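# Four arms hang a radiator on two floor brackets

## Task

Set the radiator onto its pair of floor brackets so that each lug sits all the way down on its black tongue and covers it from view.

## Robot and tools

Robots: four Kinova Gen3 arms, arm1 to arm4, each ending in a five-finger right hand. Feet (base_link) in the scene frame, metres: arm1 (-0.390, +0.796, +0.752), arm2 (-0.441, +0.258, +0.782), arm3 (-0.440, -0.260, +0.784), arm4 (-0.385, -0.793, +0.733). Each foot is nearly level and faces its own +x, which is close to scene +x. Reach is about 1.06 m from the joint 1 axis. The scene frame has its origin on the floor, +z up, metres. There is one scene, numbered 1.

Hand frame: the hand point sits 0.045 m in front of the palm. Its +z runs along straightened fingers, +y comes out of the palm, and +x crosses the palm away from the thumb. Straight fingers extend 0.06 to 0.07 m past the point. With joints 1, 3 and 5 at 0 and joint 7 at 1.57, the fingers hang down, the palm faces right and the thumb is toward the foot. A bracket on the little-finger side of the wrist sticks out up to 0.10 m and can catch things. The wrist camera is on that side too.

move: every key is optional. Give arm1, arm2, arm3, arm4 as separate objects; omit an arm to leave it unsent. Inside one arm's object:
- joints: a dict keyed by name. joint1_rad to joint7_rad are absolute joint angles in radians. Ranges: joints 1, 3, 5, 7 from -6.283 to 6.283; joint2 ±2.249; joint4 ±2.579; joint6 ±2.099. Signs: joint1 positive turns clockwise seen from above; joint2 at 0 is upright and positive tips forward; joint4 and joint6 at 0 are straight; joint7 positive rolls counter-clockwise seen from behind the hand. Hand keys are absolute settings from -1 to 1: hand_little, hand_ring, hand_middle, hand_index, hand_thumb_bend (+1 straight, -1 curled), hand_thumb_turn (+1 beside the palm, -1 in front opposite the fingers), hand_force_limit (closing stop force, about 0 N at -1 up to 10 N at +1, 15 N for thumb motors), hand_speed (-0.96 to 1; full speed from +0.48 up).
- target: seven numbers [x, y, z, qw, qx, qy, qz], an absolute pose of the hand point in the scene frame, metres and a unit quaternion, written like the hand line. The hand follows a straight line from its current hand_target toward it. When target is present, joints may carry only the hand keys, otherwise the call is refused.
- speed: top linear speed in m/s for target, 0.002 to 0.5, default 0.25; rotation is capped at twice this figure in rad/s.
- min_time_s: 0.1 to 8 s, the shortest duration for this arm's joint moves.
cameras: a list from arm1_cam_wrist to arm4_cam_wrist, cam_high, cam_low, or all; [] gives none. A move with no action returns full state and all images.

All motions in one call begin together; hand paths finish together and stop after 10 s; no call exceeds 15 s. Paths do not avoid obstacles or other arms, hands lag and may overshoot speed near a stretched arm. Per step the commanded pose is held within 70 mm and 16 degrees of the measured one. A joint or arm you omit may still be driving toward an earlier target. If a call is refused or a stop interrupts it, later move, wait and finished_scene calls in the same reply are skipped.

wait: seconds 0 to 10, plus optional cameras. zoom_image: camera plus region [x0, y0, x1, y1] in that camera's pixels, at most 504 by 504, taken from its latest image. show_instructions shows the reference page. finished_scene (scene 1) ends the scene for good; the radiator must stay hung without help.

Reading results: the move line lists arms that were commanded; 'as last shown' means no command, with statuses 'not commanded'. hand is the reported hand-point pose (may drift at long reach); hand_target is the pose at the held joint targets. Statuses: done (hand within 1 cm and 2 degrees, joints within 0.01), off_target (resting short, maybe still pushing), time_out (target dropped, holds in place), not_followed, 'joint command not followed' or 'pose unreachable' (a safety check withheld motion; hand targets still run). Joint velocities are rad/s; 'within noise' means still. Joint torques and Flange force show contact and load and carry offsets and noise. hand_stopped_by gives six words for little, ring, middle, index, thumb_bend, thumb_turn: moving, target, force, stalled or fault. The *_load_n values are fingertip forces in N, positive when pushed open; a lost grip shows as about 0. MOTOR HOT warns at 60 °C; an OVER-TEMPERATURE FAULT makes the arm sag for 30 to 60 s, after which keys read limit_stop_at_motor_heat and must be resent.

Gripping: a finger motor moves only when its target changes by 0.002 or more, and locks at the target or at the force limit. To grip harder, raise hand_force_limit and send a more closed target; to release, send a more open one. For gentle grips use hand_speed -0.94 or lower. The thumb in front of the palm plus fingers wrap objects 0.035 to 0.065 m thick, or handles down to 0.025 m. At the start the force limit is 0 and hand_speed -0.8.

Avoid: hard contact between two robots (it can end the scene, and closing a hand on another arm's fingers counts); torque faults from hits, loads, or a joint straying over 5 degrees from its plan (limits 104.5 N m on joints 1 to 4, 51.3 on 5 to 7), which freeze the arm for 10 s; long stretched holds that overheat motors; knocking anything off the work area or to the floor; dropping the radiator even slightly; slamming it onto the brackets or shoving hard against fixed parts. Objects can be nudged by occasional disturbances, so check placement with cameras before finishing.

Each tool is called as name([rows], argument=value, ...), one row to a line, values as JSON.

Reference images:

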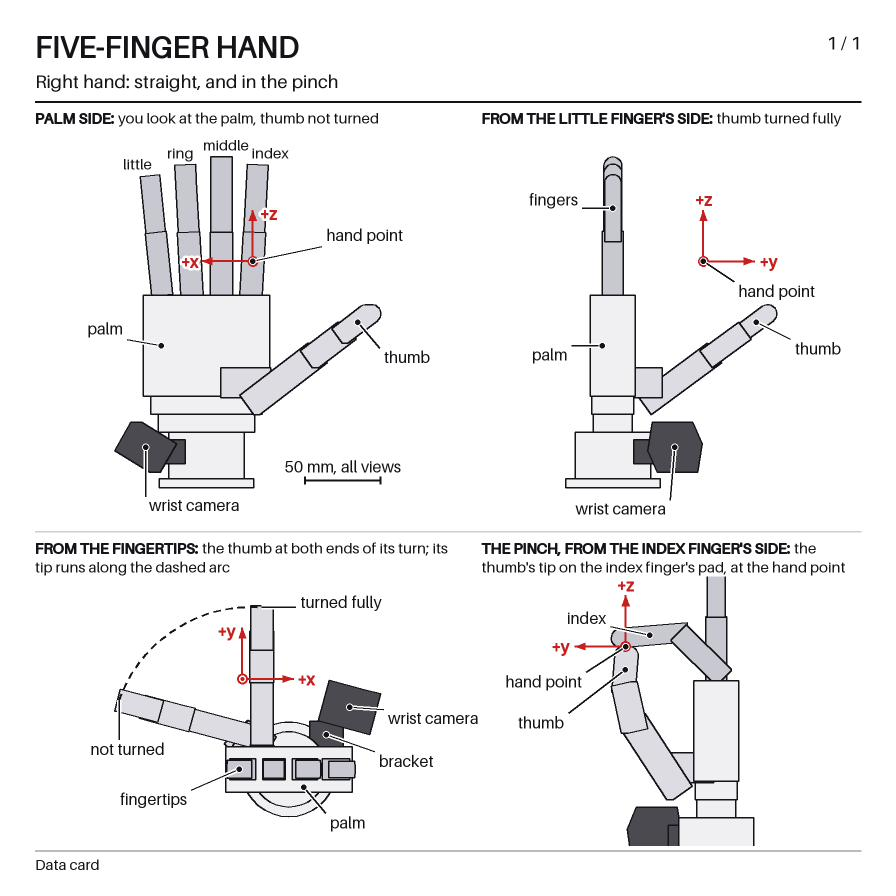

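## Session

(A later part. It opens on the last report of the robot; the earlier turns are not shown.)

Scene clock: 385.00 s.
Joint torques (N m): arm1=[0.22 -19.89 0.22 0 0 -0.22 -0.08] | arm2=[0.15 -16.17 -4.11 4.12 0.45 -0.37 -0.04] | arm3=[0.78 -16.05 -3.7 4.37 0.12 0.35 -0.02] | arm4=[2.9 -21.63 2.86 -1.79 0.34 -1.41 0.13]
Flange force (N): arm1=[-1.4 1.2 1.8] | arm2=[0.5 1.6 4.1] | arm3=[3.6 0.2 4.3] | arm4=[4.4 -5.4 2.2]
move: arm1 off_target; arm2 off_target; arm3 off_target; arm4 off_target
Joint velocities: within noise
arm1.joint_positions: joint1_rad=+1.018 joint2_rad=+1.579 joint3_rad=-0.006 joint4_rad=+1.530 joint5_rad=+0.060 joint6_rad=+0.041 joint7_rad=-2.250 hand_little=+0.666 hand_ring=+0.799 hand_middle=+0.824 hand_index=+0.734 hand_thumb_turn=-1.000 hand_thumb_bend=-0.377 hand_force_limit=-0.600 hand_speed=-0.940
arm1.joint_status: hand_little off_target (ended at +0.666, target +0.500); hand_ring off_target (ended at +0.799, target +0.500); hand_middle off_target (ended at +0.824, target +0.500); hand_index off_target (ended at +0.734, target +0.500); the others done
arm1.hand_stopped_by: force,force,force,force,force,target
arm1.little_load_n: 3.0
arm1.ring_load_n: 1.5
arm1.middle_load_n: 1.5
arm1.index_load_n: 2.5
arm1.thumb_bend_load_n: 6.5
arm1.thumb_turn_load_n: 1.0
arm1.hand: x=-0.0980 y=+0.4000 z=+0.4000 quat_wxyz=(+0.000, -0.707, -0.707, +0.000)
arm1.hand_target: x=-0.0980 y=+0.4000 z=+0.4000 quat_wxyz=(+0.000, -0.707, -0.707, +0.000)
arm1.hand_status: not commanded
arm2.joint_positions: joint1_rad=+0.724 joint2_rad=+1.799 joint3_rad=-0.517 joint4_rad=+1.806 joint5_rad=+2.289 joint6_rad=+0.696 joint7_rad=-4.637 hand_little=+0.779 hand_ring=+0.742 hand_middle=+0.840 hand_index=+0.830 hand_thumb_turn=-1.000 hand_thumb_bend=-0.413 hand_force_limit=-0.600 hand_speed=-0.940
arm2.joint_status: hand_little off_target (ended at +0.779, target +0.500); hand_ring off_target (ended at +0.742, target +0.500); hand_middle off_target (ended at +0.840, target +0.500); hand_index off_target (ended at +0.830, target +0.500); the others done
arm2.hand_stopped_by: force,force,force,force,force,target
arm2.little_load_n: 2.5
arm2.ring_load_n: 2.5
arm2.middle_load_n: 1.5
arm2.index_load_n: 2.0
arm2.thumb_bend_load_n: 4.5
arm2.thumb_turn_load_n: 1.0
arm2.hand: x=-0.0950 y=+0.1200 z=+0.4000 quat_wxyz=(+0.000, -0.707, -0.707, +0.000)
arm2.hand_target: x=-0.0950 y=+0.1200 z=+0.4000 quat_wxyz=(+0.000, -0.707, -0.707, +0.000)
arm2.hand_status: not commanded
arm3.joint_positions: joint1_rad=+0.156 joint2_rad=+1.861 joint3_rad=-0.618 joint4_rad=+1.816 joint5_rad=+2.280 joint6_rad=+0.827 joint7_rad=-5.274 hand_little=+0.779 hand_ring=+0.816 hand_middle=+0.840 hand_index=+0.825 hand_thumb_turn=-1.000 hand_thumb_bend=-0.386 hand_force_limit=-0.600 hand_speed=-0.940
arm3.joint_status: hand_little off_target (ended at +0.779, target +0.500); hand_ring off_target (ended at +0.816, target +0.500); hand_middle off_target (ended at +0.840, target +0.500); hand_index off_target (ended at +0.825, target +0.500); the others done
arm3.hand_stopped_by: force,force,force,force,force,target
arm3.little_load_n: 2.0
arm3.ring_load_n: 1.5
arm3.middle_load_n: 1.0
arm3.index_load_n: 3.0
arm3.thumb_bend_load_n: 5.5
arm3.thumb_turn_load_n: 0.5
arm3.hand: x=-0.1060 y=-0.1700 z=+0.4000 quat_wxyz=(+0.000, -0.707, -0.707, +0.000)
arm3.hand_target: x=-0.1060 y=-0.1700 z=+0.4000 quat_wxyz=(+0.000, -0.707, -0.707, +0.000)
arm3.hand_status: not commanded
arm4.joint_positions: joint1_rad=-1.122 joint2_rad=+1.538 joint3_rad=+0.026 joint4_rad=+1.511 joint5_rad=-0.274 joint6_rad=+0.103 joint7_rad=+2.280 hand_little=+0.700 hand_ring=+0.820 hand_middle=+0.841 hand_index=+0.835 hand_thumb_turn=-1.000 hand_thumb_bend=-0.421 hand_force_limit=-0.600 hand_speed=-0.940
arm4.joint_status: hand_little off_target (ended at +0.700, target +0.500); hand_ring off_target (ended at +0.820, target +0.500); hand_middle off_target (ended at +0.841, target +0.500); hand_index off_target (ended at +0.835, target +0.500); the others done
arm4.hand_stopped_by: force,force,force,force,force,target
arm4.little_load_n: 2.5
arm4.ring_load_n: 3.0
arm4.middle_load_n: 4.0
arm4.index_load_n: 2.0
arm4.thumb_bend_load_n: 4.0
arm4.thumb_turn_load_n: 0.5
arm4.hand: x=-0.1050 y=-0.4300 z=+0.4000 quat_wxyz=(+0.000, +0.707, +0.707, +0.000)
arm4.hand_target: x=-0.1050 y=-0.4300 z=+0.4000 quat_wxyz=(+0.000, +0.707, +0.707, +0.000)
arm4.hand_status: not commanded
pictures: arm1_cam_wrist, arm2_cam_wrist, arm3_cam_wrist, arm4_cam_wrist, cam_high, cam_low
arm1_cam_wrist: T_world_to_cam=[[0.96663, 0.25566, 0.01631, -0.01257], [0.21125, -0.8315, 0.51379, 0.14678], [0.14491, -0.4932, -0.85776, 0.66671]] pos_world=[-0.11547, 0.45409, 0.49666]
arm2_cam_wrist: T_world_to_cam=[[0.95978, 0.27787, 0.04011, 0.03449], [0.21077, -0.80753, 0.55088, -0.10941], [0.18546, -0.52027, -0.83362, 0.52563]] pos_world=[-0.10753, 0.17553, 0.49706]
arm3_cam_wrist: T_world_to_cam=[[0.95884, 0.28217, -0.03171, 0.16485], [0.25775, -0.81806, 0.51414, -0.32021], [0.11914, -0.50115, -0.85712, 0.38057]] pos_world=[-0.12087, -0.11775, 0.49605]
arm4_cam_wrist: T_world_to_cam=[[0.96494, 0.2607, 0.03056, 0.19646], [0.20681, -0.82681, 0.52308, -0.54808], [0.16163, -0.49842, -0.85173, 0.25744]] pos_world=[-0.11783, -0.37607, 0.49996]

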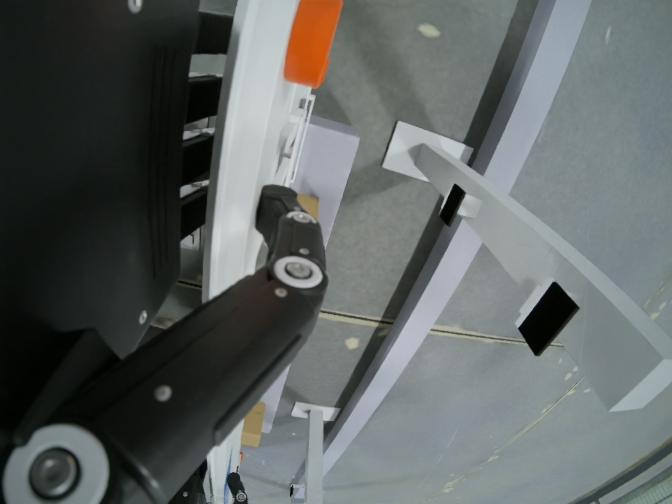

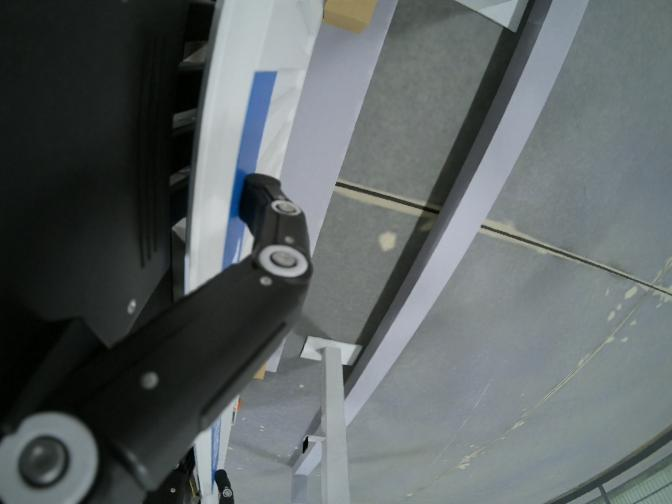

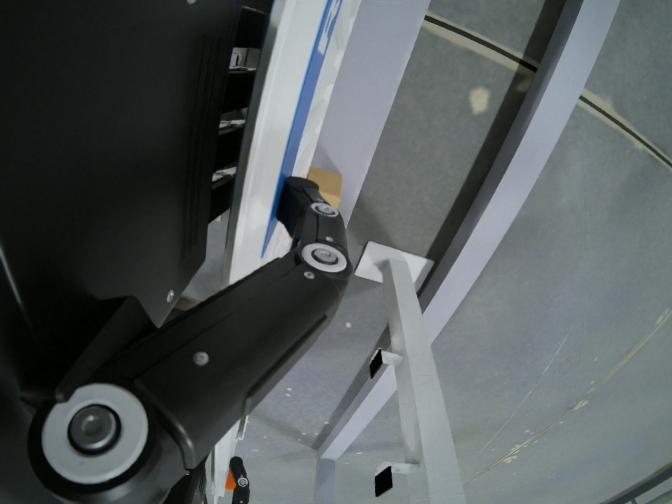

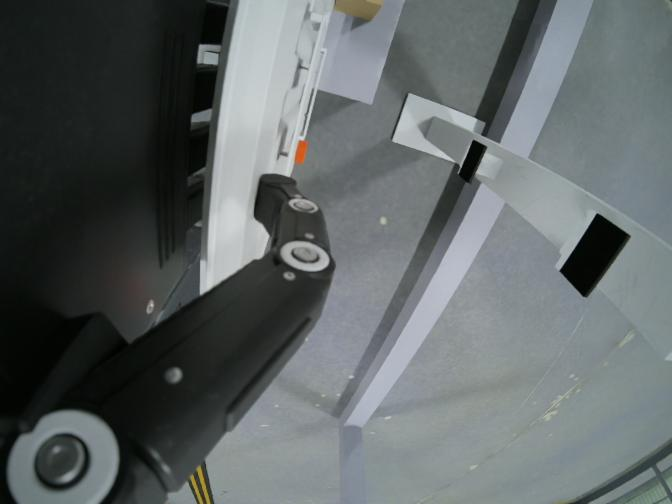

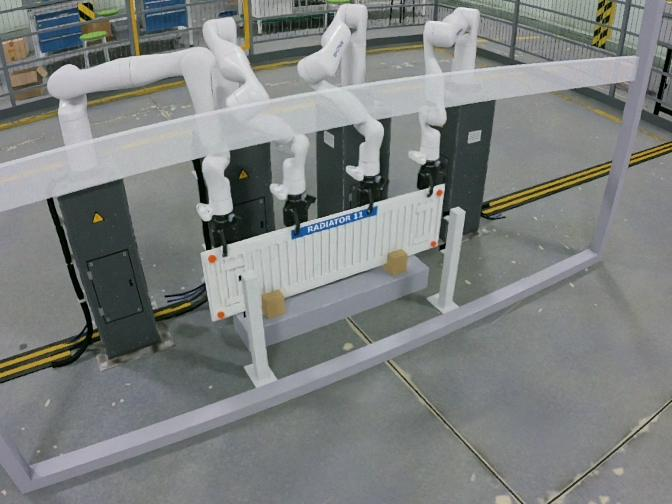

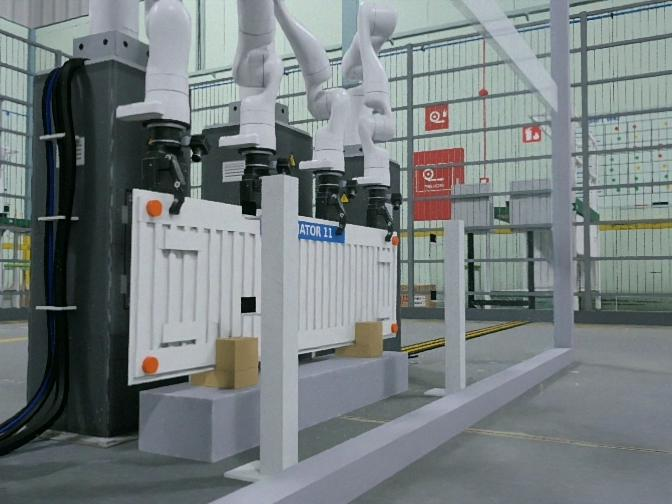

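move(arm4={"target": [-0.107, -0.43, 0.40, 0, 0.7071, 0.7071, 0], "speed": 0.02})

move(arm1={"joints": {"hand_thumb_bend": -0.96, "hand_speed": -0.94, "hand_force_limit": 0.35}}, arm2={"joints": {"hand_thumb_bend": -0.96, "hand_speed": -0.94, "hand_force_limit": 0.35}}, arm3={"joints": {"hand_thumb_bend": -0.96, "hand_speed": -0.94, "hand_force_limit": 0.35}}, arm4={"joints": {"hand_thumb_bend": -0.96, "hand_speed": -0.94, "hand_force_limit": 0.35}})

Scene clock: 392.73 s.
Joint torques (N m): arm1=[-0.32 -20.07 -0.58 -0.65 -0.01 -0.55 -0.08] | arm2=[-0.17 -16.89 -5.05 3.06 1 -0.48 -0.03] | arm3=[1.1 -18.14 -3.99 2.23 0.95 0.94 0.04] | arm4=[-0.31 -19.68 -1.8 -0.02 0.03 0.18 0.08]
Flange force (N): arm1=[-1.1 -0.5 0.6] | arm2=[0.3 -0.7 2.9] | arm3=[3.5 -3.5 2.8] | arm4=[3.3 2.4 1.7]
move: arm4 done
Joint velocities: within noise
arm1, arm2, arm3: as last shown
arm1.joint_positions: joint1_rad=+1.017 joint2_rad=+1.579 joint3_rad=-0.006 joint4_rad=+1.530 joint5_rad=+0.060 joint6_rad=+0.041 joint7_rad=-2.250 hand_little=+0.666 hand_ring=+0.799 hand_middle=+0.824 hand_index=+0.734 hand_thumb_turn=-1.000 hand_thumb_bend=-0.377 hand_force_limit=-0.600 hand_speed=-0.940
arm1.ring_load_n: 2.0
arm1.middle_load_n: 2.0
arm1.index_load_n: 3.0
arm1.thumb_bend_load_n: 6.0
arm2.ring_load_n: 3.0
arm2.middle_load_n: 2.0
arm2.thumb_bend_load_n: 4.0
arm2.thumb_turn_load_n: 0.5
arm3.ring_load_n: 2.0
arm3.middle_load_n: 1.5
arm3.index_load_n: 3.5
arm3.thumb_bend_load_n: 4.5
arm4.joint_positions: joint1_rad=-1.125 joint2_rad=+1.537 joint3_rad=+0.025 joint4_rad=+1.514 joint5_rad=-0.275 joint6_rad=+0.100 joint7_rad=+2.278 hand_little=+0.699 hand_ring=+0.820 hand_middle=+0.840 hand_index=+0.835 hand_thumb_turn=-1.000 hand_thumb_bend=-0.421 hand_force_limit=-0.600 hand_speed=-0.940
arm4.joint_status: not commanded
arm4.hand_stopped_by: force,force,force,force,force,target
arm4.little_load_n: 0.5
arm4.ring_load_n: 1.0
arm4.middle_load_n: 1.0
arm4.index_load_n: 0.0
arm4.thumb_bend_load_n: 6.5
arm4.thumb_turn_load_n: 0.5
arm4.hand: x=-0.1070 y=-0.4300 z=+0.4000 quat_wxyz=(+0.000, +0.707, +0.707, +0.000)
arm4.hand_target: x=-0.1070 y=-0.4300 z=+0.4000 quat_wxyz=(+0.000, +0.707, +0.707, +0.000)
arm4.hand_status: done (0.000 m and 0.0 deg from the pose sent, 0.002 m and 0.0 deg at the start)
pictures: none

Scene clock: 393.70 s.
Joint torques (N m): arm1=[-0.76 -19.33 -1.56 -1.51 -0.12 -1.1 -0.16] | arm2=[-0.17 -16.33 -5.06 2.51 1.16 -0.58 -0.13] | arm3=[1.23 -19.1 -4.27 1.09 1.46 1.24 -0.04] | arm4=[0.2 -19.76 -1.01 -0.47 0.05 -0.26 0.07]
Flange force (N): arm1=[-0.7 -2.1 -3.2] | arm2=[0.1 -0.9 0.1] | arm3=[3.2 -4.7 1.8] | arm4=[3.4 1.1 0.8]
move: arm1 off_target; arm2 off_target; arm3 off_target; arm4 off_target
Joint velocities: within noise
arm1.joint_positions: joint1_rad=+1.017 joint2_rad=+1.579 joint3_rad=-0.006 joint4_rad=+1.530 joint5_rad=+0.060 joint6_rad=+0.041 joint7_rad=-2.250 hand_little=+0.666 hand_ring=+0.799 hand_middle=+0.824 hand_index=+0.734 hand_thumb_turn=-1.000 hand_thumb_bend=-0.402 hand_force_limit=+0.350 hand_speed=-0.940
arm1.joint_status: hand_thumb_bend off_target (ended at -0.402, target -0.960); the others done
arm1.hand_stopped_by: force,force,force,force,force,target
arm1.little_load_n: 4.0
arm1.ring_load_n: 3.0
arm1.middle_load_n: 2.5
arm1.index_load_n: 4.0
arm1.thumb_bend_load_n: 10.0
arm1.thumb_turn_load_n: 1.0
arm1.hand: x=-0.0980 y=+0.4000 z=+0.4000 quat_wxyz=(+0.000, -0.707, -0.707, +0.000)
arm1.hand_target: x=-0.0980 y=+0.4000 z=+0.4000 quat_wxyz=(+0.000, -0.707, -0.707, +0.000)
arm1.hand_status: not commanded
arm2.joint_positions: joint1_rad=+0.724 joint2_rad=+1.799 joint3_rad=-0.517 joint4_rad=+1.806 joint5_rad=+2.289 joint6_rad=+0.696 joint7_rad=-4.637 hand_little=+0.779 hand_ring=+0.743 hand_middle=+0.840 hand_index=+0.830 hand_thumb_turn=-1.000 hand_thumb_bend=-0.455 hand_force_limit=+0.350 hand_speed=-0.940
arm2.joint_status: hand_thumb_bend off_target (ended at -0.455, target -0.960); the others done
arm2.hand_stopped_by: force,force,force,force,force,target
arm2.little_load_n: 3.5
arm2.ring_load_n: 4.0
arm2.middle_load_n: 3.0
arm2.index_load_n: 3.0
arm2.thumb_bend_load_n: 9.5
arm2.thumb_turn_load_n: 1.0
arm2.hand: x=-0.0950 y=+0.1200 z=+0.4000 quat_wxyz=(+0.000, -0.707, -0.707, +0.000)
arm2.hand_target: x=-0.0950 y=+0.1200 z=+0.4000 quat_wxyz=(+0.000, -0.707, -0.707, +0.000)
arm2.hand_status: not commanded
arm3.joint_positions: joint1_rad=+0.156 joint2_rad=+1.861 joint3_rad=-0.618 joint4_rad=+1.816 joint5_rad=+2.280 joint6_rad=+0.827 joint7_rad=-5.274 hand_little=+0.779 hand_ring=+0.816 hand_middle=+0.840 hand_index=+0.825 hand_thumb_turn=-1.000 hand_thumb_bend=-0.407 hand_force_limit=+0.350 hand_speed=-0.940
arm3.joint_status: hand_thumb_bend off_target (ended at -0.407, target -0.960); the others done
arm3.hand_stopped_by: force,force,force,force,force,target
arm3.little_load_n: 3.5
arm3.ring_load_n: 3.0
arm3.middle_load_n: 2.5
arm3.index_load_n: 5.0
arm3.thumb_bend_load_n: 9.0
arm3.thumb_turn_load_n: 1.0
arm3.hand: x=-0.1060 y=-0.1700 z=+0.4000 quat_wxyz=(+0.000, -0.707, -0.707, +0.000)
arm3.hand_target: x=-0.1060 y=-0.1700 z=+0.4000 quat_wxyz=(+0.000, -0.707, -0.707, +0.000)
arm3.hand_status: not commanded
arm4.joint_positions: joint1_rad=-1.125 joint2_rad=+1.537 joint3_rad=+0.025 joint4_rad=+1.514 joint5_rad=-0.275 joint6_rad=+0.100 joint7_rad=+2.278 hand_little=+0.699 hand_ring=+0.820 hand_middle=+0.840 hand_index=+0.835 hand_thumb_turn=-1.000 hand_thumb_bend=-0.448 hand_force_limit=+0.350 hand_speed=-0.940
arm4.joint_status: hand_thumb_bend off_target (ended at -0.448, target -0.960); the others done
arm4.hand_stopped_by: force,force,force,force,force,target
arm4.little_load_n: 1.5
arm4.ring_load_n: 1.5
arm4.middle_load_n: 2.5
arm4.index_load_n: 1.0
arm4.thumb_bend_load_n: 10.0
arm4.thumb_turn_load_n: 1.0
arm4.hand: x=-0.1070 y=-0.4300 z=+0.4000 quat_wxyz=(+0.000, +0.707, +0.707, +0.000)
arm4.hand_target: x=-0.1070 y=-0.4300 z=+0.4000 quat_wxyz=(+0.000, +0.707, +0.707, +0.000)
arm4.hand_status: not commanded
pictures: none

move(arm1={"target": [-0.098, 0.40, 0.408, 0, 0.7071, 0.7071, 0], "speed": 0.02}, arm2={"target": [-0.095, 0.12, 0.408, 0, 0.7071, 0.7071, 0], "speed": 0.02}, arm3={"target": [-0.106, -0.17, 0.408, 0, 0.7071, 0.7071, 0], "speed": 0.02}, arm4={"target": [-0.107, -0.43, 0.408, 0, 0.7071, 0.7071, 0], "speed": 0.02}, cameras=["cam_low", "arm1_cam_wrist","arm2_cam_wrist","arm3_cam_wrist","arm4_cam_wrist"])

zoom_image(camera="cam_low", region=[110, 160, 410, 410])

Scene clock: 399.40 s.
Joint torques (N m): arm1=[0.3 -22.8 0.18 -0.24 -0.03 -0.41 -0.09] | arm2=[0.24 -19.74 -5.69 4 1 -0.1 -0.11] | arm3=[1.42 -22.98 -5.69 1.29 1.88 1.84 0.03] | arm4=[1.41 -23.23 0.95 -1.12 0.17 -0.71 0.09]
Flange force (N): arm1=[-1.3 1.3 8.1] | arm2=[1.4 0.2 12.0] | arm3=[3.4 -7.1 11.0] | arm4=[3.9 -1.7 7.6]
move: arm1 done; arm2 done; arm3 done; arm4 done
Joint velocities: within noise
arm1.joint_positions: joint1_rad=+1.018 joint2_rad=+1.560 joint3_rad=-0.006 joint4_rad=+1.549 joint5_rad=+0.060 joint6_rad=+0.041 joint7_rad=-2.250 hand_little=+0.666 hand_ring=+0.799 hand_middle=+0.824 hand_index=+0.734 hand_thumb_turn=-1.000 hand_thumb_bend=-0.402 hand_force_limit=+0.350 hand_speed=-0.940
arm1.joint_status: not commanded
arm1.hand_stopped_by: force,force,force,force,force,target
arm1.little_load_n: 3.5
arm1.ring_load_n: 2.0
arm1.middle_load_n: 2.0
arm1.index_load_n: 3.5
arm1.thumb_bend_load_n: 9.5
arm1.thumb_turn_load_n: 1.0
arm1.hand: x=-0.0980 y=+0.4000 z=+0.4080 quat_wxyz=(+0.000, -0.707, -0.707, +0.000)
arm1.hand_target: x=-0.0980 y=+0.4000 z=+0.4080 quat_wxyz=(+0.000, -0.707, -0.707, +0.000)
arm1.hand_status: done (0.000 m and 0.0 deg from the pose sent, 0.008 m and 0.0 deg at the start)
arm2.joint_positions: joint1_rad=+0.726 joint2_rad=+1.782 joint3_rad=-0.522 joint4_rad=+1.827 joint5_rad=+2.284 joint6_rad=+0.702 joint7_rad=-4.641 hand_little=+0.779 hand_ring=+0.743 hand_middle=+0.840 hand_index=+0.830 hand_thumb_turn=-1.000 hand_thumb_bend=-0.455 hand_force_limit=+0.350 hand_speed=-0.940
arm2.joint_status: not commanded
arm2.hand_stopped_by: force,force,force,force,force,target
arm2.little_load_n: 4.0
arm2.ring_load_n: 4.0
arm2.middle_load_n: 3.5
arm2.index_load_n: 3.5
arm2.thumb_bend_load_n: 8.5
arm2.thumb_turn_load_n: 1.0
arm2.hand: x=-0.0950 y=+0.1200 z=+0.4080 quat_wxyz=(+0.000, -0.707, -0.707, +0.000)
arm2.hand_target: x=-0.0950 y=+0.1200 z=+0.4080 quat_wxyz=(+0.000, -0.707, -0.707, +0.000)
arm2.hand_status: done (0.000 m and 0.0 deg from the pose sent, 0.008 m and 0.0 deg at the start)
arm3.joint_positions: joint1_rad=+0.158 joint2_rad=+1.845 joint3_rad=-0.624 joint4_rad=+1.837 joint5_rad=+2.274 joint6_rad=+0.835 joint7_rad=-5.279 hand_little=+0.779 hand_ring=+0.816 hand_middle=+0.840 hand_index=+0.825 hand_thumb_turn=-1.000 hand_thumb_bend=-0.407 hand_force_limit=+0.350 hand_speed=-0.940
arm3.joint_status: not commanded
arm3.hand_stopped_by: force,force,force,force,force,target
arm3.little_load_n: 3.5
arm3.ring_load_n: 4.0
arm3.middle_load_n: 3.0
arm3.index_load_n: 5.5
arm3.thumb_bend_load_n: 7.0
arm3.thumb_turn_load_n: 0.5
arm3.hand: x=-0.1060 y=-0.1700 z=+0.4080 quat_wxyz=(+0.000, -0.707, -0.707, +0.000)
arm3.hand_target: x=-0.1060 y=-0.1700 z=+0.4080 quat_wxyz=(+0.000, -0.707, -0.707, +0.000)
arm3.hand_status: done (0.000 m and 0.0 deg from the pose sent, 0.008 m and 0.0 deg at the start)
arm4.joint_positions: joint1_rad=-1.126 joint2_rad=+1.518 joint3_rad=+0.025 joint4_rad=+1.532 joint5_rad=-0.275 joint6_rad=+0.101 joint7_rad=+2.278 hand_little=+0.700 hand_ring=+0.820 hand_middle=+0.841 hand_index=+0.835 hand_thumb_turn=-1.000 hand_thumb_bend=-0.448 hand_force_limit=+0.350 hand_speed=-0.940
arm4.joint_status: not commanded
arm4.hand_stopped_by: force,force,force,force,force,target
arm4.little_load_n: 2.0
arm4.ring_load_n: 2.5
arm4.middle_load_n: 3.5
arm4.index_load_n: 2.0
arm4.thumb_bend_load_n: 8.0
arm4.thumb_turn_load_n: 1.0
arm4.hand: x=-0.1070 y=-0.4300 z=+0.4080 quat_wxyz=(+0.000, +0.707, +0.707, +0.000)
arm4.hand_target: x=-0.1070 y=-0.4300 z=+0.4080 quat_wxyz=(+0.000, +0.707, +0.707, +0.000)
arm4.hand_status: done (0.000 m and 0.0 deg from the pose sent, 0.008 m and 0.0 deg at the start)
pictures: arm1_cam_wrist, arm2_cam_wrist, arm3_cam_wrist, arm4_cam_wrist, cam_low
arm1_cam_wrist: T_world_to_cam=[[0.96662, 0.2557, 0.01639, -0.01277], [0.21125, -0.83149, 0.51381, 0.14266], [0.14501, -0.4932, -0.85775, 0.67357]] pos_world=[-0.11547, 0.45409, 0.50466]
arm2_cam_wrist: T_world_to_cam=[[0.95978, 0.27787, 0.04011, 0.03417], [0.21077, -0.80753, 0.55088, -0.11382], [0.18546, -0.52027, -0.83362, 0.5323]] pos_world=[-0.10753, 0.17553, 0.50506]
arm3_cam_wrist: T_world_to_cam=[[0.95883, 0.28222, -0.03163, 0.16497], [0.25774, -0.81805, 0.51416, -0.32436], [0.11924, -0.50114, -0.85711, 0.38742]] pos_world=[-0.12077, -0.11775, 0.50405]
arm4_cam_wrist: T_world_to_cam=[[0.96494, 0.26067, 0.03057, 0.19813], [0.20679, -0.82682, 0.52308, -0.55186], [0.16163, -0.49842, -0.85173, 0.26457]] pos_world=[-0.11983, -0.37607, 0.50796]

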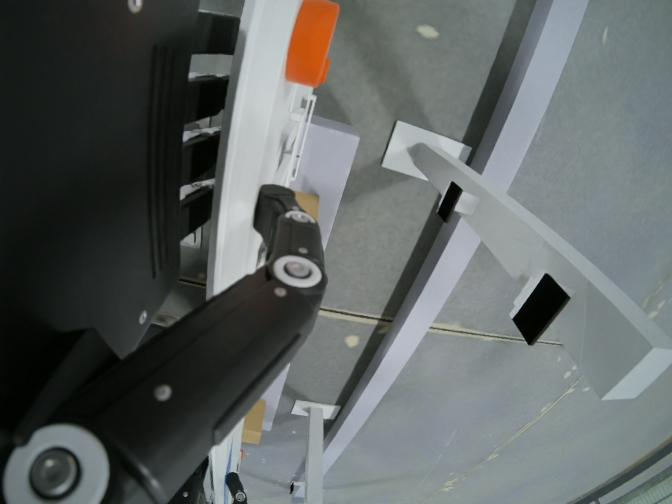

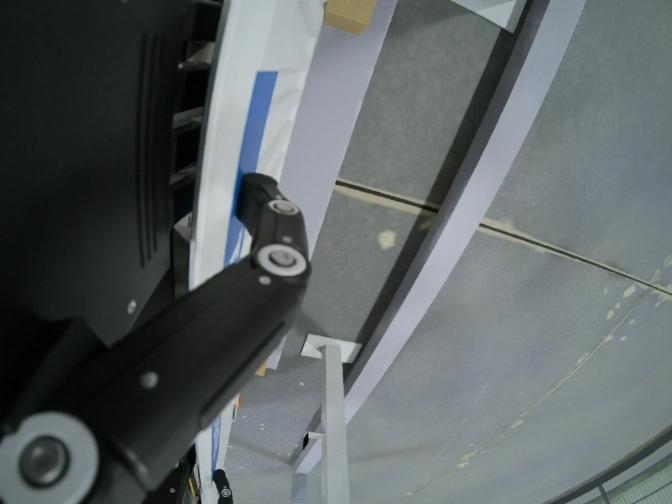

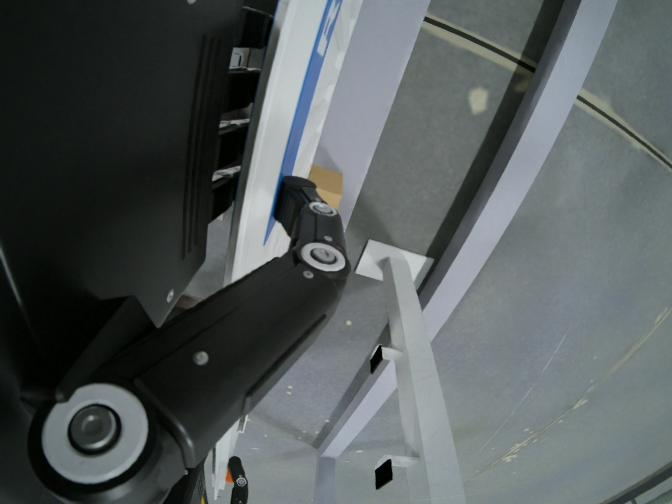

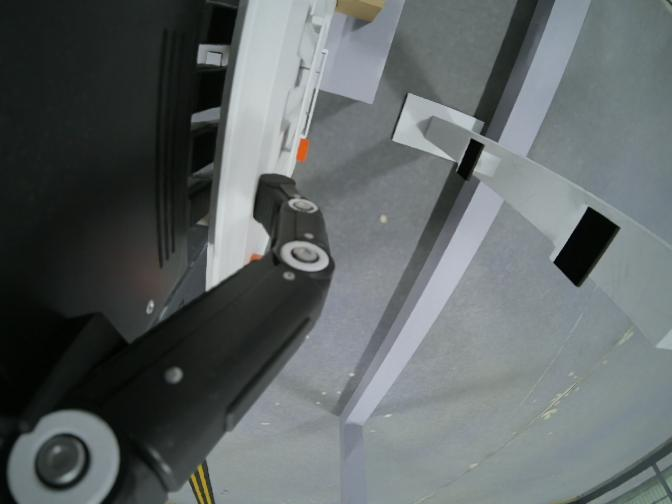

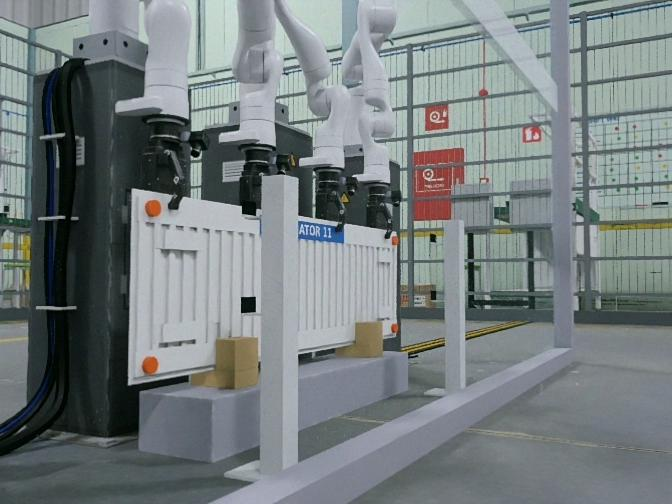

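Scaled by 1.680.

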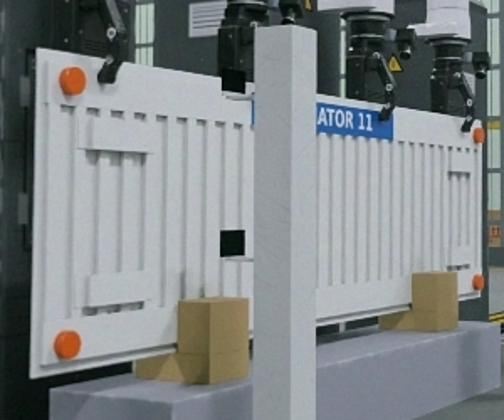

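move(arm1={"joints": {"hand_thumb_bend": -0.3, "hand_speed": -0.9}}, arm2={"joints": {"hand_thumb_bend": -0.35, "hand_speed": -0.9}}, arm3={"joints": {"hand_thumb_bend": -0.35, "hand_speed": -0.9}}, arm4={"joints": {"hand_thumb_bend": -0.35, "hand_speed": -0.9}})

move(arm1={"target": [-0.098, 0.40, 0.386, 0, 0.7071, 0.7071, 0], "speed": 0.03}, arm2={"target": [-0.095, 0.12, 0.386, 0, 0.7071, 0.7071, 0], "speed": 0.03}, arm3={"target": [-0.106, -0.17, 0.386, 0, 0.7071, 0.7071, 0], "speed": 0.03}, arm4={"target": [-0.107, -0.43, 0.386, 0, 0.7071, 0.7071, 0], "speed": 0.03}, cameras=["cam_low", "arm1_cam_wrist","arm2_cam_wrist","arm3_cam_wrist","arm4_cam_wrist"])

zoom_image(camera="cam_low", region=[110, 160, 410, 410])

Scene clock: 444.40 s.
Joint torques (N m): arm1=[0.14 -19.09 0.61 0.02 0.13 -0.04 0.04] | arm2=[0.23 -16.34 -3.66 3.75 0.39 -0.05 0.04] | arm3=[0.75 -15.96 -3.65 3.92 0.23 0.28 0.05] | arm4=[0.86 -20.8 -0.15 -0.72 0.22 -0.38 0.14]
Flange force (N): arm1=[-0.9 1.0 -0.1] | arm2=[1.2 1.2 3.4] | arm3=[3.5 -0.6 2.5] | arm4=[3.7 -0.6 2.7]
move: arm1 done; arm2 done; arm3 done; arm4 done
Joint velocities: within noise
arm1.joint_positions: joint1_rad=+1.018 joint2_rad=+1.560 joint3_rad=-0.006 joint4_rad=+1.549 joint5_rad=+0.060 joint6_rad=+0.041 joint7_rad=-2.250 hand_little=+0.666 hand_ring=+0.799 hand_middle=+0.824 hand_index=+0.734 hand_thumb_turn=-1.000 hand_thumb_bend=-0.300 hand_force_limit=+0.350 hand_speed=-0.900
arm1.joint_status: all done
arm1.hand_stopped_by: force,force,force,force,target,target
arm1.little_load_n: 0.0
arm1.ring_load_n: 0.0
arm1.middle_load_n: 0.0
arm1.index_load_n: 0.0
arm1.thumb_bend_load_n: 0.0
arm1.thumb_turn_load_n: 0.0
arm1.hand: x=-0.0980 y=+0.4000 z=+0.4080 quat_wxyz=(+0.000, -0.707, -0.707, +0.000)
arm1.hand_target: x=-0.0980 y=+0.4000 z=+0.4080 quat_wxyz=(+0.000, -0.707, -0.707, +0.000)
arm1.hand_status: not commanded
arm2.joint_positions: joint1_rad=+0.726 joint2_rad=+1.782 joint3_rad=-0.522 joint4_rad=+1.827 joint5_rad=+2.284 joint6_rad=+0.702 joint7_rad=-4.641 hand_little=+0.778 hand_ring=+0.742 hand_middle=+0.840 hand_index=+0.830 hand_thumb_turn=-1.000 hand_thumb_bend=-0.350 hand_force_limit=+0.350 hand_speed=-0.900
arm2.joint_status: all done
arm2.hand_stopped_by: force,force,force,force,target,target
arm2.little_load_n: 0.5
arm2.ring_load_n: 0.5
arm2.middle_load_n: 0.0
arm2.index_load_n: 0.5
arm2.thumb_bend_load_n: 0.0
arm2.thumb_turn_load_n: 0.0
arm2.hand: x=-0.0950 y=+0.1200 z=+0.4080 quat_wxyz=(+0.000, -0.707, -0.707, +0.000)
arm2.hand_target: x=-0.0950 y=+0.1200 z=+0.4080 quat_wxyz=(+0.000, -0.707, -0.707, +0.000)
arm2.hand_status: not commanded
arm3.joint_positions: joint1_rad=+0.158 joint2_rad=+1.845 joint3_rad=-0.624 joint4_rad=+1.837 joint5_rad=+2.274 joint6_rad=+0.835 joint7_rad=-5.279 hand_little=+0.778 hand_ring=+0.816 hand_middle=+0.840 hand_index=+0.825 hand_thumb_turn=-1.000 hand_thumb_bend=-0.350 hand_force_limit=+0.350 hand_speed=-0.900
arm3.joint_status: all done
arm3.hand_stopped_by: force,force,force,force,target,target
arm3.little_load_n: 0.5
arm3.ring_load_n: 0.0
arm3.middle_load_n: 0.0
arm3.index_load_n: 1.0
arm3.thumb_bend_load_n: 0.0
arm3.thumb_turn_load_n: 0.0
arm3.hand: x=-0.1060 y=-0.1700 z=+0.4080 quat_wxyz=(+0.000, -0.707, -0.707, +0.000)
arm3.hand_target: x=-0.1060 y=-0.1700 z=+0.4080 quat_wxyz=(+0.000, -0.707, -0.707, +0.000)
arm3.hand_status: not commanded
arm4.joint_positions: joint1_rad=-1.126 joint2_rad=+1.518 joint3_rad=+0.025 joint4_rad=+1.532 joint5_rad=-0.275 joint6_rad=+0.101 joint7_rad=+2.278 hand_little=+0.699 hand_ring=+0.820 hand_middle=+0.840 hand_index=+0.835 hand_thumb_turn=-1.000 hand_thumb_bend=-0.350 hand_force_limit=+0.350 hand_speed=-0.900
arm4.joint_status: all done
arm4.hand_stopped_by: force,force,force,force,target,target
arm4.little_load_n: 0.0
arm4.ring_load_n: 0.0
arm4.middle_load_n: 0.0
arm4.index_load_n: 0.0
arm4.thumb_bend_load_n: 0.0
arm4.thumb_turn_load_n: 0.0
arm4.hand: x=-0.1070 y=-0.4300 z=+0.4080 quat_wxyz=(+0.000, +0.707, +0.707, +0.000)
arm4.hand_target: x=-0.1070 y=-0.4300 z=+0.4080 quat_wxyz=(+0.000, +0.707, +0.707, +0.000)
arm4.hand_status: not commanded
pictures: none

Scene clock: 445.63 s.
Joint torques (N m): arm1=[0.16 -19.03 0.62 0.03 0.1 -0.05 0.06] | arm2=[0.19 -15.81 -3.42 3.72 0.34 -0.08 0.04] | arm3=[0.72 -15.81 -3.5 3.72 0.27 0.25 0.06] | arm4=[0.89 -20.83 -0.09 -0.74 0.24 -0.38 0.16]
Flange force (N): arm1=[-0.9 1.1 -0.2] | arm2=[0.9 1.4 2.4] | arm3=[3.3 -0.9 1.9] | arm4=[3.6 -0.8 2.8]
move: arm1 done; arm2 done; arm3 done; arm4 done
Joint velocities: within noise
arm1.joint_positions: joint1_rad=+1.017 joint2_rad=+1.612 joint3_rad=-0.006 joint4_rad=+1.496 joint5_rad=+0.060 joint6_rad=+0.041 joint7_rad=-2.250 hand_little=+0.666 hand_ring=+0.799 hand_middle=+0.824 hand_index=+0.734 hand_thumb_turn=-1.000 hand_thumb_bend=-0.300 hand_force_limit=+0.350 hand_speed=-0.900
arm1.joint_status: not commanded
arm1.hand_stopped_by: force,force,force,force,target,target
arm1.little_load_n: 0.0
arm1.ring_load_n: 0.0
arm1.middle_load_n: -0.5
arm1.index_load_n: 0.0
arm1.thumb_bend_load_n: -0.5
arm1.thumb_turn_load_n: 0.0
arm1.hand: x=-0.0980 y=+0.4000 z=+0.3860 quat_wxyz=(+0.000, -0.707, -0.707, +0.000)
arm1.hand_target: x=-0.0980 y=+0.4000 z=+0.3860 quat_wxyz=(+0.000, -0.707, -0.707, +0.000)
arm1.hand_status: done (0.000 m and 0.0 deg from the pose sent, 0.022 m and 0.0 deg at the start)
arm2.joint_positions: joint1_rad=+0.721 joint2_rad=+1.827 joint3_rad=-0.510 joint4_rad=+1.768 joint5_rad=+2.296 joint6_rad=+0.684 joint7_rad=-4.629 hand_little=+0.778 hand_ring=+0.742 hand_middle=+0.840 hand_index=+0.830 hand_thumb_turn=-1.000 hand_thumb_bend=-0.350 hand_force_limit=+0.350 hand_speed=-0.900
arm2.joint_status: not commanded
arm2.hand_stopped_by: force,force,force,force,target,target
arm2.little_load_n: 0.5
arm2.ring_load_n: 0.5
arm2.middle_load_n: 0.0
arm2.index_load_n: 0.0
arm2.thumb_bend_load_n: 0.0
arm2.thumb_turn_load_n: 0.0
arm2.hand: x=-0.0950 y=+0.1200 z=+0.3860 quat_wxyz=(+0.000, -0.707, -0.707, +0.000)
arm2.hand_target: x=-0.0950 y=+0.1200 z=+0.3860 quat_wxyz=(+0.000, -0.707, -0.707, +0.000)
arm2.hand_status: done (0.000 m and 0.0 deg from the pose sent, 0.022 m and 0.0 deg at the start)
arm3.joint_positions: joint1_rad=+0.153 joint2_rad=+1.888 joint3_rad=-0.609 joint4_rad=+1.777 joint5_rad=+2.289 joint6_rad=+0.812 joint7_rad=-5.265 hand_little=+0.778 hand_ring=+0.816 hand_middle=+0.840 hand_index=+0.825 hand_thumb_turn=-1.000 hand_thumb_bend=-0.350 hand_force_limit=+0.350 hand_speed=-0.900
arm3.joint_status: not commanded
arm3.hand_stopped_by: force,force,force,force,target,target
arm3.little_load_n: 0.0
arm3.ring_load_n: 0.0
arm3.middle_load_n: 0.0
arm3.index_load_n: 1.0
arm3.thumb_bend_load_n: 0.0
arm3.thumb_turn_load_n: 0.0
arm3.hand: x=-0.1060 y=-0.1700 z=+0.3860 quat_wxyz=(+0.000, -0.707, -0.707, +0.000)
arm3.hand_target: x=-0.1060 y=-0.1700 z=+0.3860 quat_wxyz=(+0.000, -0.707, -0.707, +0.000)
arm3.hand_status: done (0.000 m and 0.0 deg from the pose sent, 0.022 m and 0.0 deg at the start)
arm4.joint_positions: joint1_rad=-1.125 joint2_rad=+1.571 joint3_rad=+0.024 joint4_rad=+1.482 joint5_rad=-0.275 joint6_rad=+0.099 joint7_rad=+2.278 hand_little=+0.699 hand_ring=+0.820 hand_middle=+0.840 hand_index=+0.835 hand_thumb_turn=-1.000 hand_thumb_bend=-0.350 hand_force_limit=+0.350 hand_speed=-0.900
arm4.joint_status: not commanded
arm4.hand_stopped_by: force,force,force,force,target,target
arm4.little_load_n: 0.0
arm4.ring_load_n: 0.0
arm4.middle_load_n: 0.0
arm4.index_load_n: 0.0
arm4.thumb_bend_load_n: 0.0
arm4.thumb_turn_load_n: 0.0
arm4.hand: x=-0.1070 y=-0.4300 z=+0.3860 quat_wxyz=(+0.000, +0.707, +0.707, +0.000)
arm4.hand_target: x=-0.1070 y=-0.4300 z=+0.3860 quat_wxyz=(+0.000, +0.707, +0.707, +0.000)
arm4.hand_status: done (0.000 m and 0.0 deg from the pose sent, 0.022 m and 0.0 deg at the start)
pictures: arm1_cam_wrist, arm2_cam_wrist, arm3_cam_wrist, arm4_cam_wrist, cam_low
arm1_cam_wrist: T_world_to_cam=[[0.96663, 0.25567, 0.01633, -0.01236], [0.21126, -0.83154, 0.51372, 0.15403], [0.14492, -0.49313, -0.8578, 0.65468]] pos_world=[-0.11547, 0.45409, 0.48266]
arm2_cam_wrist: T_world_to_cam=[[0.9598, 0.27779, 0.04016, 0.03504], [0.21068, -0.80756, 0.55087, -0.1017], [0.18546, -0.52027, -0.83362, 0.51396]] pos_world=[-0.10753, 0.17553, 0.48306]
arm3_cam_wrist: T_world_to_cam=[[0.95884, 0.28216, -0.03173, 0.16441], [0.25774, -0.81802, 0.51421, -0.31304], [0.11913, -0.50123, -0.85708, 0.36854]] pos_world=[-0.12087, -0.11775, 0.48205]
arm4_cam_wrist: T_world_to_cam=[[0.96494, 0.26067, 0.03057, 0.19881], [0.20679, -0.82682, 0.52308, -0.54035], [0.16163, -0.49842, -0.85173, 0.24584]] pos_world=[-0.11983, -0.37607, 0.48596]

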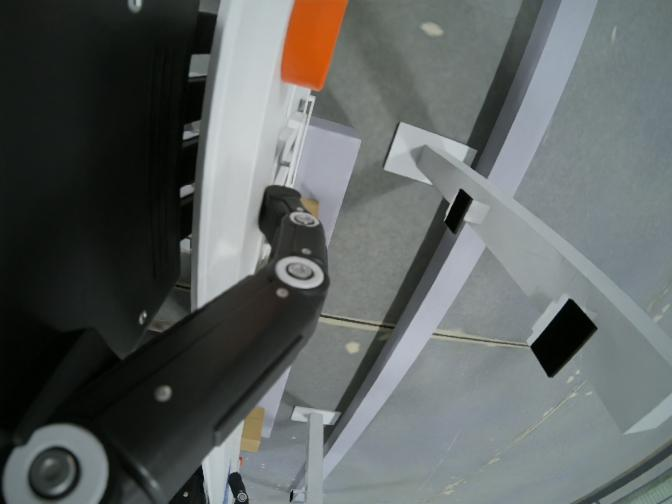

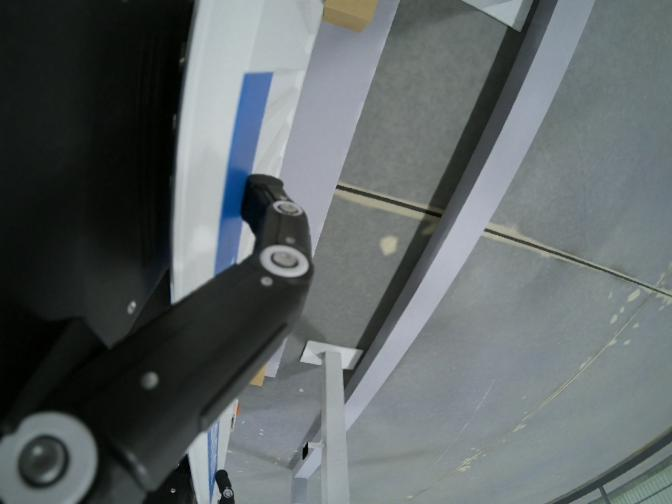

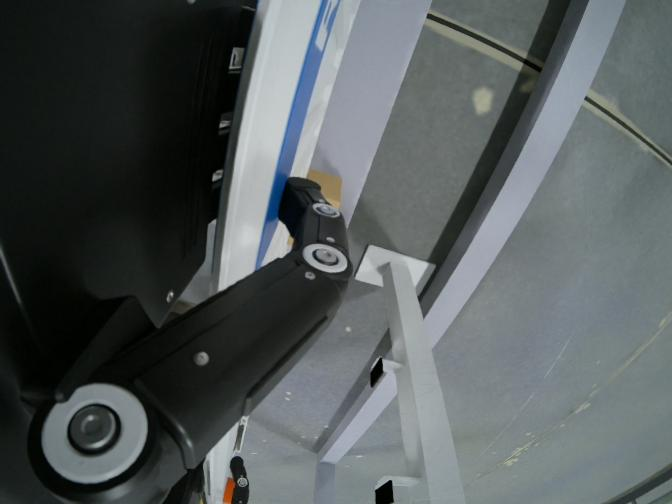

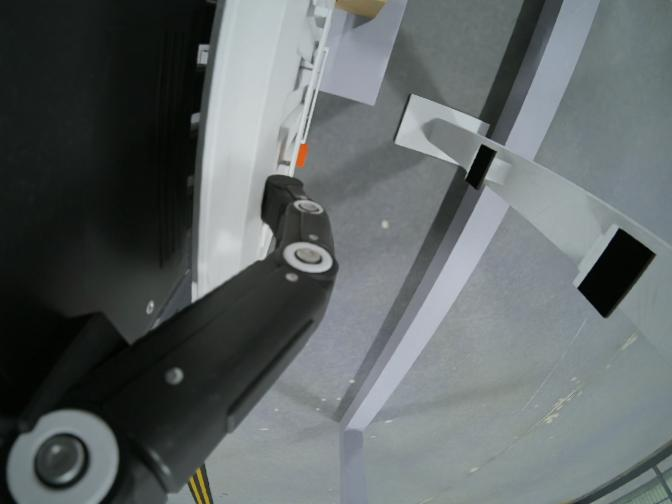

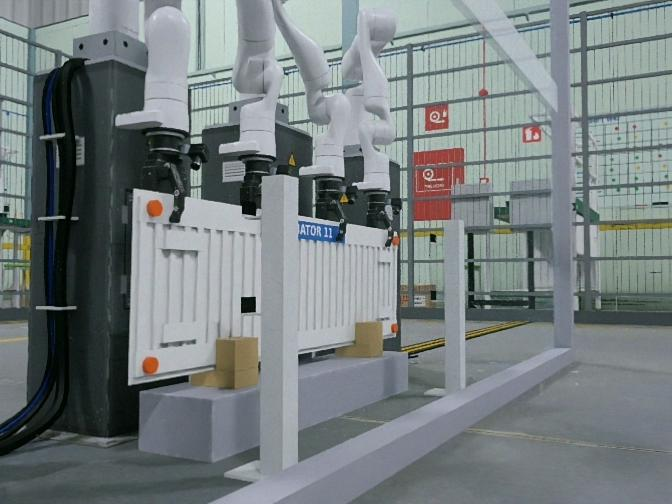

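Scaled by 1.680.

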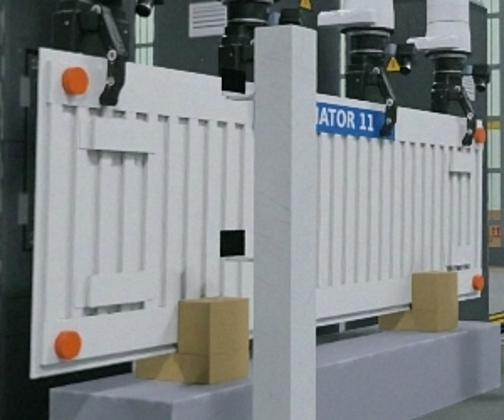

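move(arm1={"joints": {"hand_thumb_bend": -0.98, "hand_speed": -0.94, "hand_force_limit": 0.6}}, arm2={"joints": {"hand_thumb_bend": -0.98, "hand_speed": -0.94, "hand_force_limit": 0.6}}, arm3={"joints": {"hand_thumb_bend": -0.98, "hand_speed": -0.94, "hand_force_limit": 0.6}}, arm4={"joints": {"hand_thumb_bend": -0.98, "hand_speed": -0.94, "hand_force_limit": 0.6}})

move(arm1={"joints": {"hand_index": 0.48, "hand_middle": 0.48, "hand_ring": 0.48, "hand_little": 0.48, "hand_speed": -0.94, "hand_force_limit": 0.0}}, arm2={"joints": {"hand_index": 0.48, "hand_middle": 0.48, "hand_ring": 0.48, "hand_little": 0.48, "hand_speed": -0.94, "hand_force_limit": 0.0}}, arm3={"joints": {"hand_index": 0.48, "hand_middle": 0.48, "hand_ring": 0.48, "hand_little": 0.48, "hand_speed": -0.94, "hand_force_limit": 0.0}}, arm4={"joints": {"hand_index": 0.48, "hand_middle": 0.48, "hand_ring": 0.48, "hand_little": 0.48, "hand_speed": -0.94, "hand_force_limit": 0.0}})

Scene clock: 454.00 s.
Joint torques (N m): arm1=[-0.91 -19.82 -1.92 -1.82 -0.17 -1.32 -0.18] | arm2=[0.02 -17.35 -5.19 2.09 1.28 -0.28 -0.18] | arm3=[1.07 -19.52 -4.6 -0.77 2.18 1.19 0.03] | arm4=[0.36 -20.6 -0.61 -0.24 0.08 -0.2 0.04]
Flange force (N): arm1=[-0.7 -2.6 -2.8] | arm2=[0.7 -1.3 1.5] | arm3=[1.7 -7.3 -2.7] | arm4=[3.9 1.1 3.5]
move: arm1 off_target; arm2 off_target; arm3 off_target; arm4 off_target
Joint velocities: within noise
arm1.joint_positions: joint1_rad=+1.017 joint2_rad=+1.612 joint3_rad=-0.006 joint4_rad=+1.496 joint5_rad=+0.060 joint6_rad=+0.041 joint7_rad=-2.250 hand_little=+0.666 hand_ring=+0.799 hand_middle=+0.824 hand_index=+0.734 hand_thumb_turn=-1.000 hand_thumb_bend=-0.412 hand_force_limit=+0.600 hand_speed=-0.940
arm1.joint_status: hand_thumb_bend off_target (ended at -0.412, target -0.980); the others done
arm1.hand_stopped_by: force,force,force,force,force,target
arm1.little_load_n: 4.0
arm1.ring_load_n: 3.0
arm1.middle_load_n: 2.5
arm1.index_load_n: 3.5
arm1.thumb_bend_load_n: 12.0
arm1.thumb_turn_load_n: 1.5
arm1.hand: x=-0.0980 y=+0.4000 z=+0.3860 quat_wxyz=(+0.000, -0.707, -0.707, +0.000)
arm1.hand_target: x=-0.0980 y=+0.4000 z=+0.3860 quat_wxyz=(+0.000, -0.707, -0.707, +0.000)
arm1.hand_status: not commanded
arm2.joint_positions: joint1_rad=+0.721 joint2_rad=+1.827 joint3_rad=-0.510 joint4_rad=+1.768 joint5_rad=+2.296 joint6_rad=+0.684 joint7_rad=-4.629 hand_little=+0.779 hand_ring=+0.743 hand_middle=+0.840 hand_index=+0.830 hand_thumb_turn=-1.000 hand_thumb_bend=-0.467 hand_force_limit=+0.600 hand_speed=-0.940
arm2.joint_status: hand_thumb_bend off_target (ended at -0.467, target -0.980); the others done
arm2.hand_stopped_by: force,force,force,force,force,target
arm2.little_load_n: 4.0
arm2.ring_load_n: 4.0
arm2.middle_load_n: 4.0
arm2.index_load_n: 3.5
arm2.thumb_bend_load_n: 11.5
arm2.thumb_turn_load_n: 1.0
arm2.hand: x=-0.0950 y=+0.1200 z=+0.3860 quat_wxyz=(+0.000, -0.707, -0.707, +0.000)
arm2.hand_target: x=-0.0950 y=+0.1200 z=+0.3860 quat_wxyz=(+0.000, -0.707, -0.707, +0.000)
arm2.hand_status: not commanded
arm3.joint_positions: joint1_rad=+0.153 joint2_rad=+1.888 joint3_rad=-0.609 joint4_rad=+1.777 joint5_rad=+2.289 joint6_rad=+0.812 joint7_rad=-5.265 hand_little=+0.779 hand_ring=+0.816 hand_middle=+0.840 hand_index=+0.825 hand_thumb_turn=-1.000 hand_thumb_bend=-0.411 hand_force_limit=+0.600 hand_speed=-0.940
arm3.joint_status: hand_thumb_bend off_target (ended at -0.411, target -0.980); the others done
arm3.hand_stopped_by: force,force,force,force,force,target
arm3.little_load_n: 3.5
arm3.ring_load_n: 3.5
arm3.middle_load_n: 3.0
arm3.index_load_n: 5.0
arm3.thumb_bend_load_n: 9.5
arm3.thumb_turn_load_n: 1.0
arm3.hand: x=-0.1060 y=-0.1700 z=+0.3860 quat_wxyz=(+0.000, -0.707, -0.707, +0.000)
arm3.hand_target: x=-0.1060 y=-0.1700 z=+0.3860 quat_wxyz=(+0.000, -0.707, -0.707, +0.000)
arm3.hand_status: not commanded
arm4.joint_positions: joint1_rad=-1.125 joint2_rad=+1.571 joint3_rad=+0.025 joint4_rad=+1.482 joint5_rad=-0.275 joint6_rad=+0.099 joint7_rad=+2.278 hand_little=+0.699 hand_ring=+0.820 hand_middle=+0.840 hand_index=+0.835 hand_thumb_turn=-1.000 hand_thumb_bend=-0.460 hand_force_limit=+0.600 hand_speed=-0.940
arm4.joint_status: hand_thumb_bend off_target (ended at -0.460, target -0.980); the others done
arm4.hand_stopped_by: force,force,force,force,force,target
arm4.little_load_n: 1.5
arm4.ring_load_n: 1.5
arm4.middle_load_n: 2.5
arm4.index_load_n: 1.0
arm4.thumb_bend_load_n: 11.5
arm4.thumb_turn_load_n: 0.5
arm4.hand: x=-0.1070 y=-0.4300 z=+0.3860 quat_wxyz=(+0.000, +0.707, +0.707, +0.000)
arm4.hand_target: x=-0.1070 y=-0.4300 z=+0.3860 quat_wxyz=(+0.000, +0.707, +0.707, +0.000)
arm4.hand_status: not commanded
pictures: none

Scene clock: 454.57 s.
Joint torques (N m): arm1=[-0.84 -21.02 -2.22 -0.3 -0.2 -0.55 -0.22] | arm2=[-0.19 -18.14 -6.05 2.74 1.41 -0.62 -0.19] | arm3=[1.28 -20.42 -4.98 -0.53 2.09 1.31 -0.16] | arm4=[3.11 -21.86 3.24 -1.3 0.2 -1.32 -0.05]
Flange force (N): arm1=[-2.9 -1.2 3.8] | arm2=[0.2 -1.4 5.0] | arm3=[2.0 -7.3 0.2] | arm4=[5.2 -5.0 3.9]
move: arm1 off_target; arm2 off_target; arm3 off_target; arm4 off_target
Joint velocities: within noise
arm1.joint_positions: joint1_rad=+1.017 joint2_rad=+1.612 joint3_rad=-0.006 joint4_rad=+1.496 joint5_rad=+0.060 joint6_rad=+0.041 joint7_rad=-2.250 hand_little=+0.651 hand_ring=+0.784 hand_middle=+0.810 hand_index=+0.725 hand_thumb_turn=-1.000 hand_thumb_bend=-0.411 hand_force_limit=+0.000 hand_speed=-0.940
arm1.joint_status: hand_little off_target (ended at +0.651, target +0.480); hand_ring off_target (ended at +0.784, target +0.480); hand_middle off_target (ended at +0.810, target +0.480); hand_index off_target (ended at +0.725, target +0.480); the others done
arm1.hand_stopped_by: force,force,force,force,force,target
arm1.little_load_n: 5.5
arm1.ring_load_n: 5.0
arm1.middle_load_n: 5.5
arm1.index_load_n: 4.5
arm1.thumb_bend_load_n: 14.0
arm1.thumb_turn_load_n: 1.5
arm1.hand: x=-0.0980 y=+0.4000 z=+0.3860 quat_wxyz=(+0.000, -0.707, -0.707, +0.000)
arm1.hand_target: x=-0.0980 y=+0.4000 z=+0.3860 quat_wxyz=(+0.000, -0.707, -0.707, +0.000)
arm1.hand_status: not commanded
arm2.joint_positions: joint1_rad=+0.721 joint2_rad=+1.827 joint3_rad=-0.510 joint4_rad=+1.768 joint5_rad=+2.296 joint6_rad=+0.684 joint7_rad=-4.629 hand_little=+0.763 hand_ring=+0.733 hand_middle=+0.831 hand_index=+0.816 hand_thumb_turn=-1.000 hand_thumb_bend=-0.467 hand_force_limit=+0.000 hand_speed=-0.940
arm2.joint_status: hand_little off_target (ended at +0.763, target +0.480); hand_ring off_target (ended at +0.733, target +0.480); hand_middle off_target (ended at +0.831, target +0.480); hand_index off_target (ended at +0.816, target +0.480); the others done
arm2.hand_stopped_by: force,force,force,force,force,target
arm2.little_load_n: 6.0
arm2.ring_load_n: 5.0
arm2.middle_load_n: 5.0
arm2.index_load_n: 6.0
arm2.thumb_bend_load_n: 13.0
arm2.thumb_turn_load_n: 1.5
arm2.hand: x=-0.0950 y=+0.1200 z=+0.3860 quat_wxyz=(+0.000, -0.707, -0.707, +0.000)
arm2.hand_target: x=-0.0950 y=+0.1200 z=+0.3860 quat_wxyz=(+0.000, -0.707, -0.707, +0.000)
arm2.hand_status: not commanded
arm3.joint_positions: joint1_rad=+0.153 joint2_rad=+1.888 joint3_rad=-0.609 joint4_rad=+1.777 joint5_rad=+2.289 joint6_rad=+0.812 joint7_rad=-5.265 hand_little=+0.769 hand_ring=+0.807 hand_middle=+0.832 hand_index=+0.825 hand_thumb_turn=-1.000 hand_thumb_bend=-0.411 hand_force_limit=+0.000 hand_speed=-0.940
arm3.joint_status: hand_little off_target (ended at +0.769, target +0.480); hand_ring off_target (ended at +0.807, target +0.480); hand_middle off_target (ended at +0.832, target +0.480); hand_index off_target (ended at +0.825, target +0.480); the others done
arm3.hand_stopped_by: force,force,force,force,force,target
arm3.little_load_n: 5.5
arm3.ring_load_n: 5.5
arm3.middle_load_n: 6.0
arm3.index_load_n: 3.0
arm3.thumb_bend_load_n: 11.5
arm3.thumb_turn_load_n: 1.0
arm3.hand: x=-0.1060 y=-0.1700 z=+0.3860 quat_wxyz=(+0.000, -0.707, -0.707, +0.000)
arm3.hand_target: x=-0.1060 y=-0.1700 z=+0.3860 quat_wxyz=(+0.000, -0.707, -0.707, +0.000)
arm3.hand_status: not commanded
arm4.joint_positions: joint1_rad=-1.125 joint2_rad=+1.571 joint3_rad=+0.024 joint4_rad=+1.482 joint5_rad=-0.275 joint6_rad=+0.099 joint7_rad=+2.278 hand_little=+0.667 hand_ring=+0.794 hand_middle=+0.825 hand_index=+0.809 hand_thumb_turn=-1.000 hand_thumb_bend=-0.460 hand_force_limit=+0.000 hand_speed=-0.940
arm4.joint_status: hand_little off_target (ended at +0.667, target +0.480); hand_ring off_target (ended at +0.794, target +0.480); hand_middle off_target (ended at +0.825, target +0.480); hand_index off_target (ended at +0.809, target +0.480); the others done
arm4.hand_stopped_by: force,force,force,force,force,target
arm4.little_load_n: 5.0
arm4.ring_load_n: 5.5
arm4.middle_load_n: 5.0
arm4.index_load_n: 5.0
arm4.thumb_bend_load_n: 13.0
arm4.thumb_turn_load_n: 1.5
arm4.hand: x=-0.1071 y=-0.4300 z=+0.3860 quat_wxyz=(+0.000, +0.707, +0.707, +0.000)
arm4.hand_target: x=-0.1070 y=-0.4300 z=+0.3860 quat_wxyz=(+0.000, +0.707, +0.707, +0.000)
arm4.hand_status: not commanded
pictures: none


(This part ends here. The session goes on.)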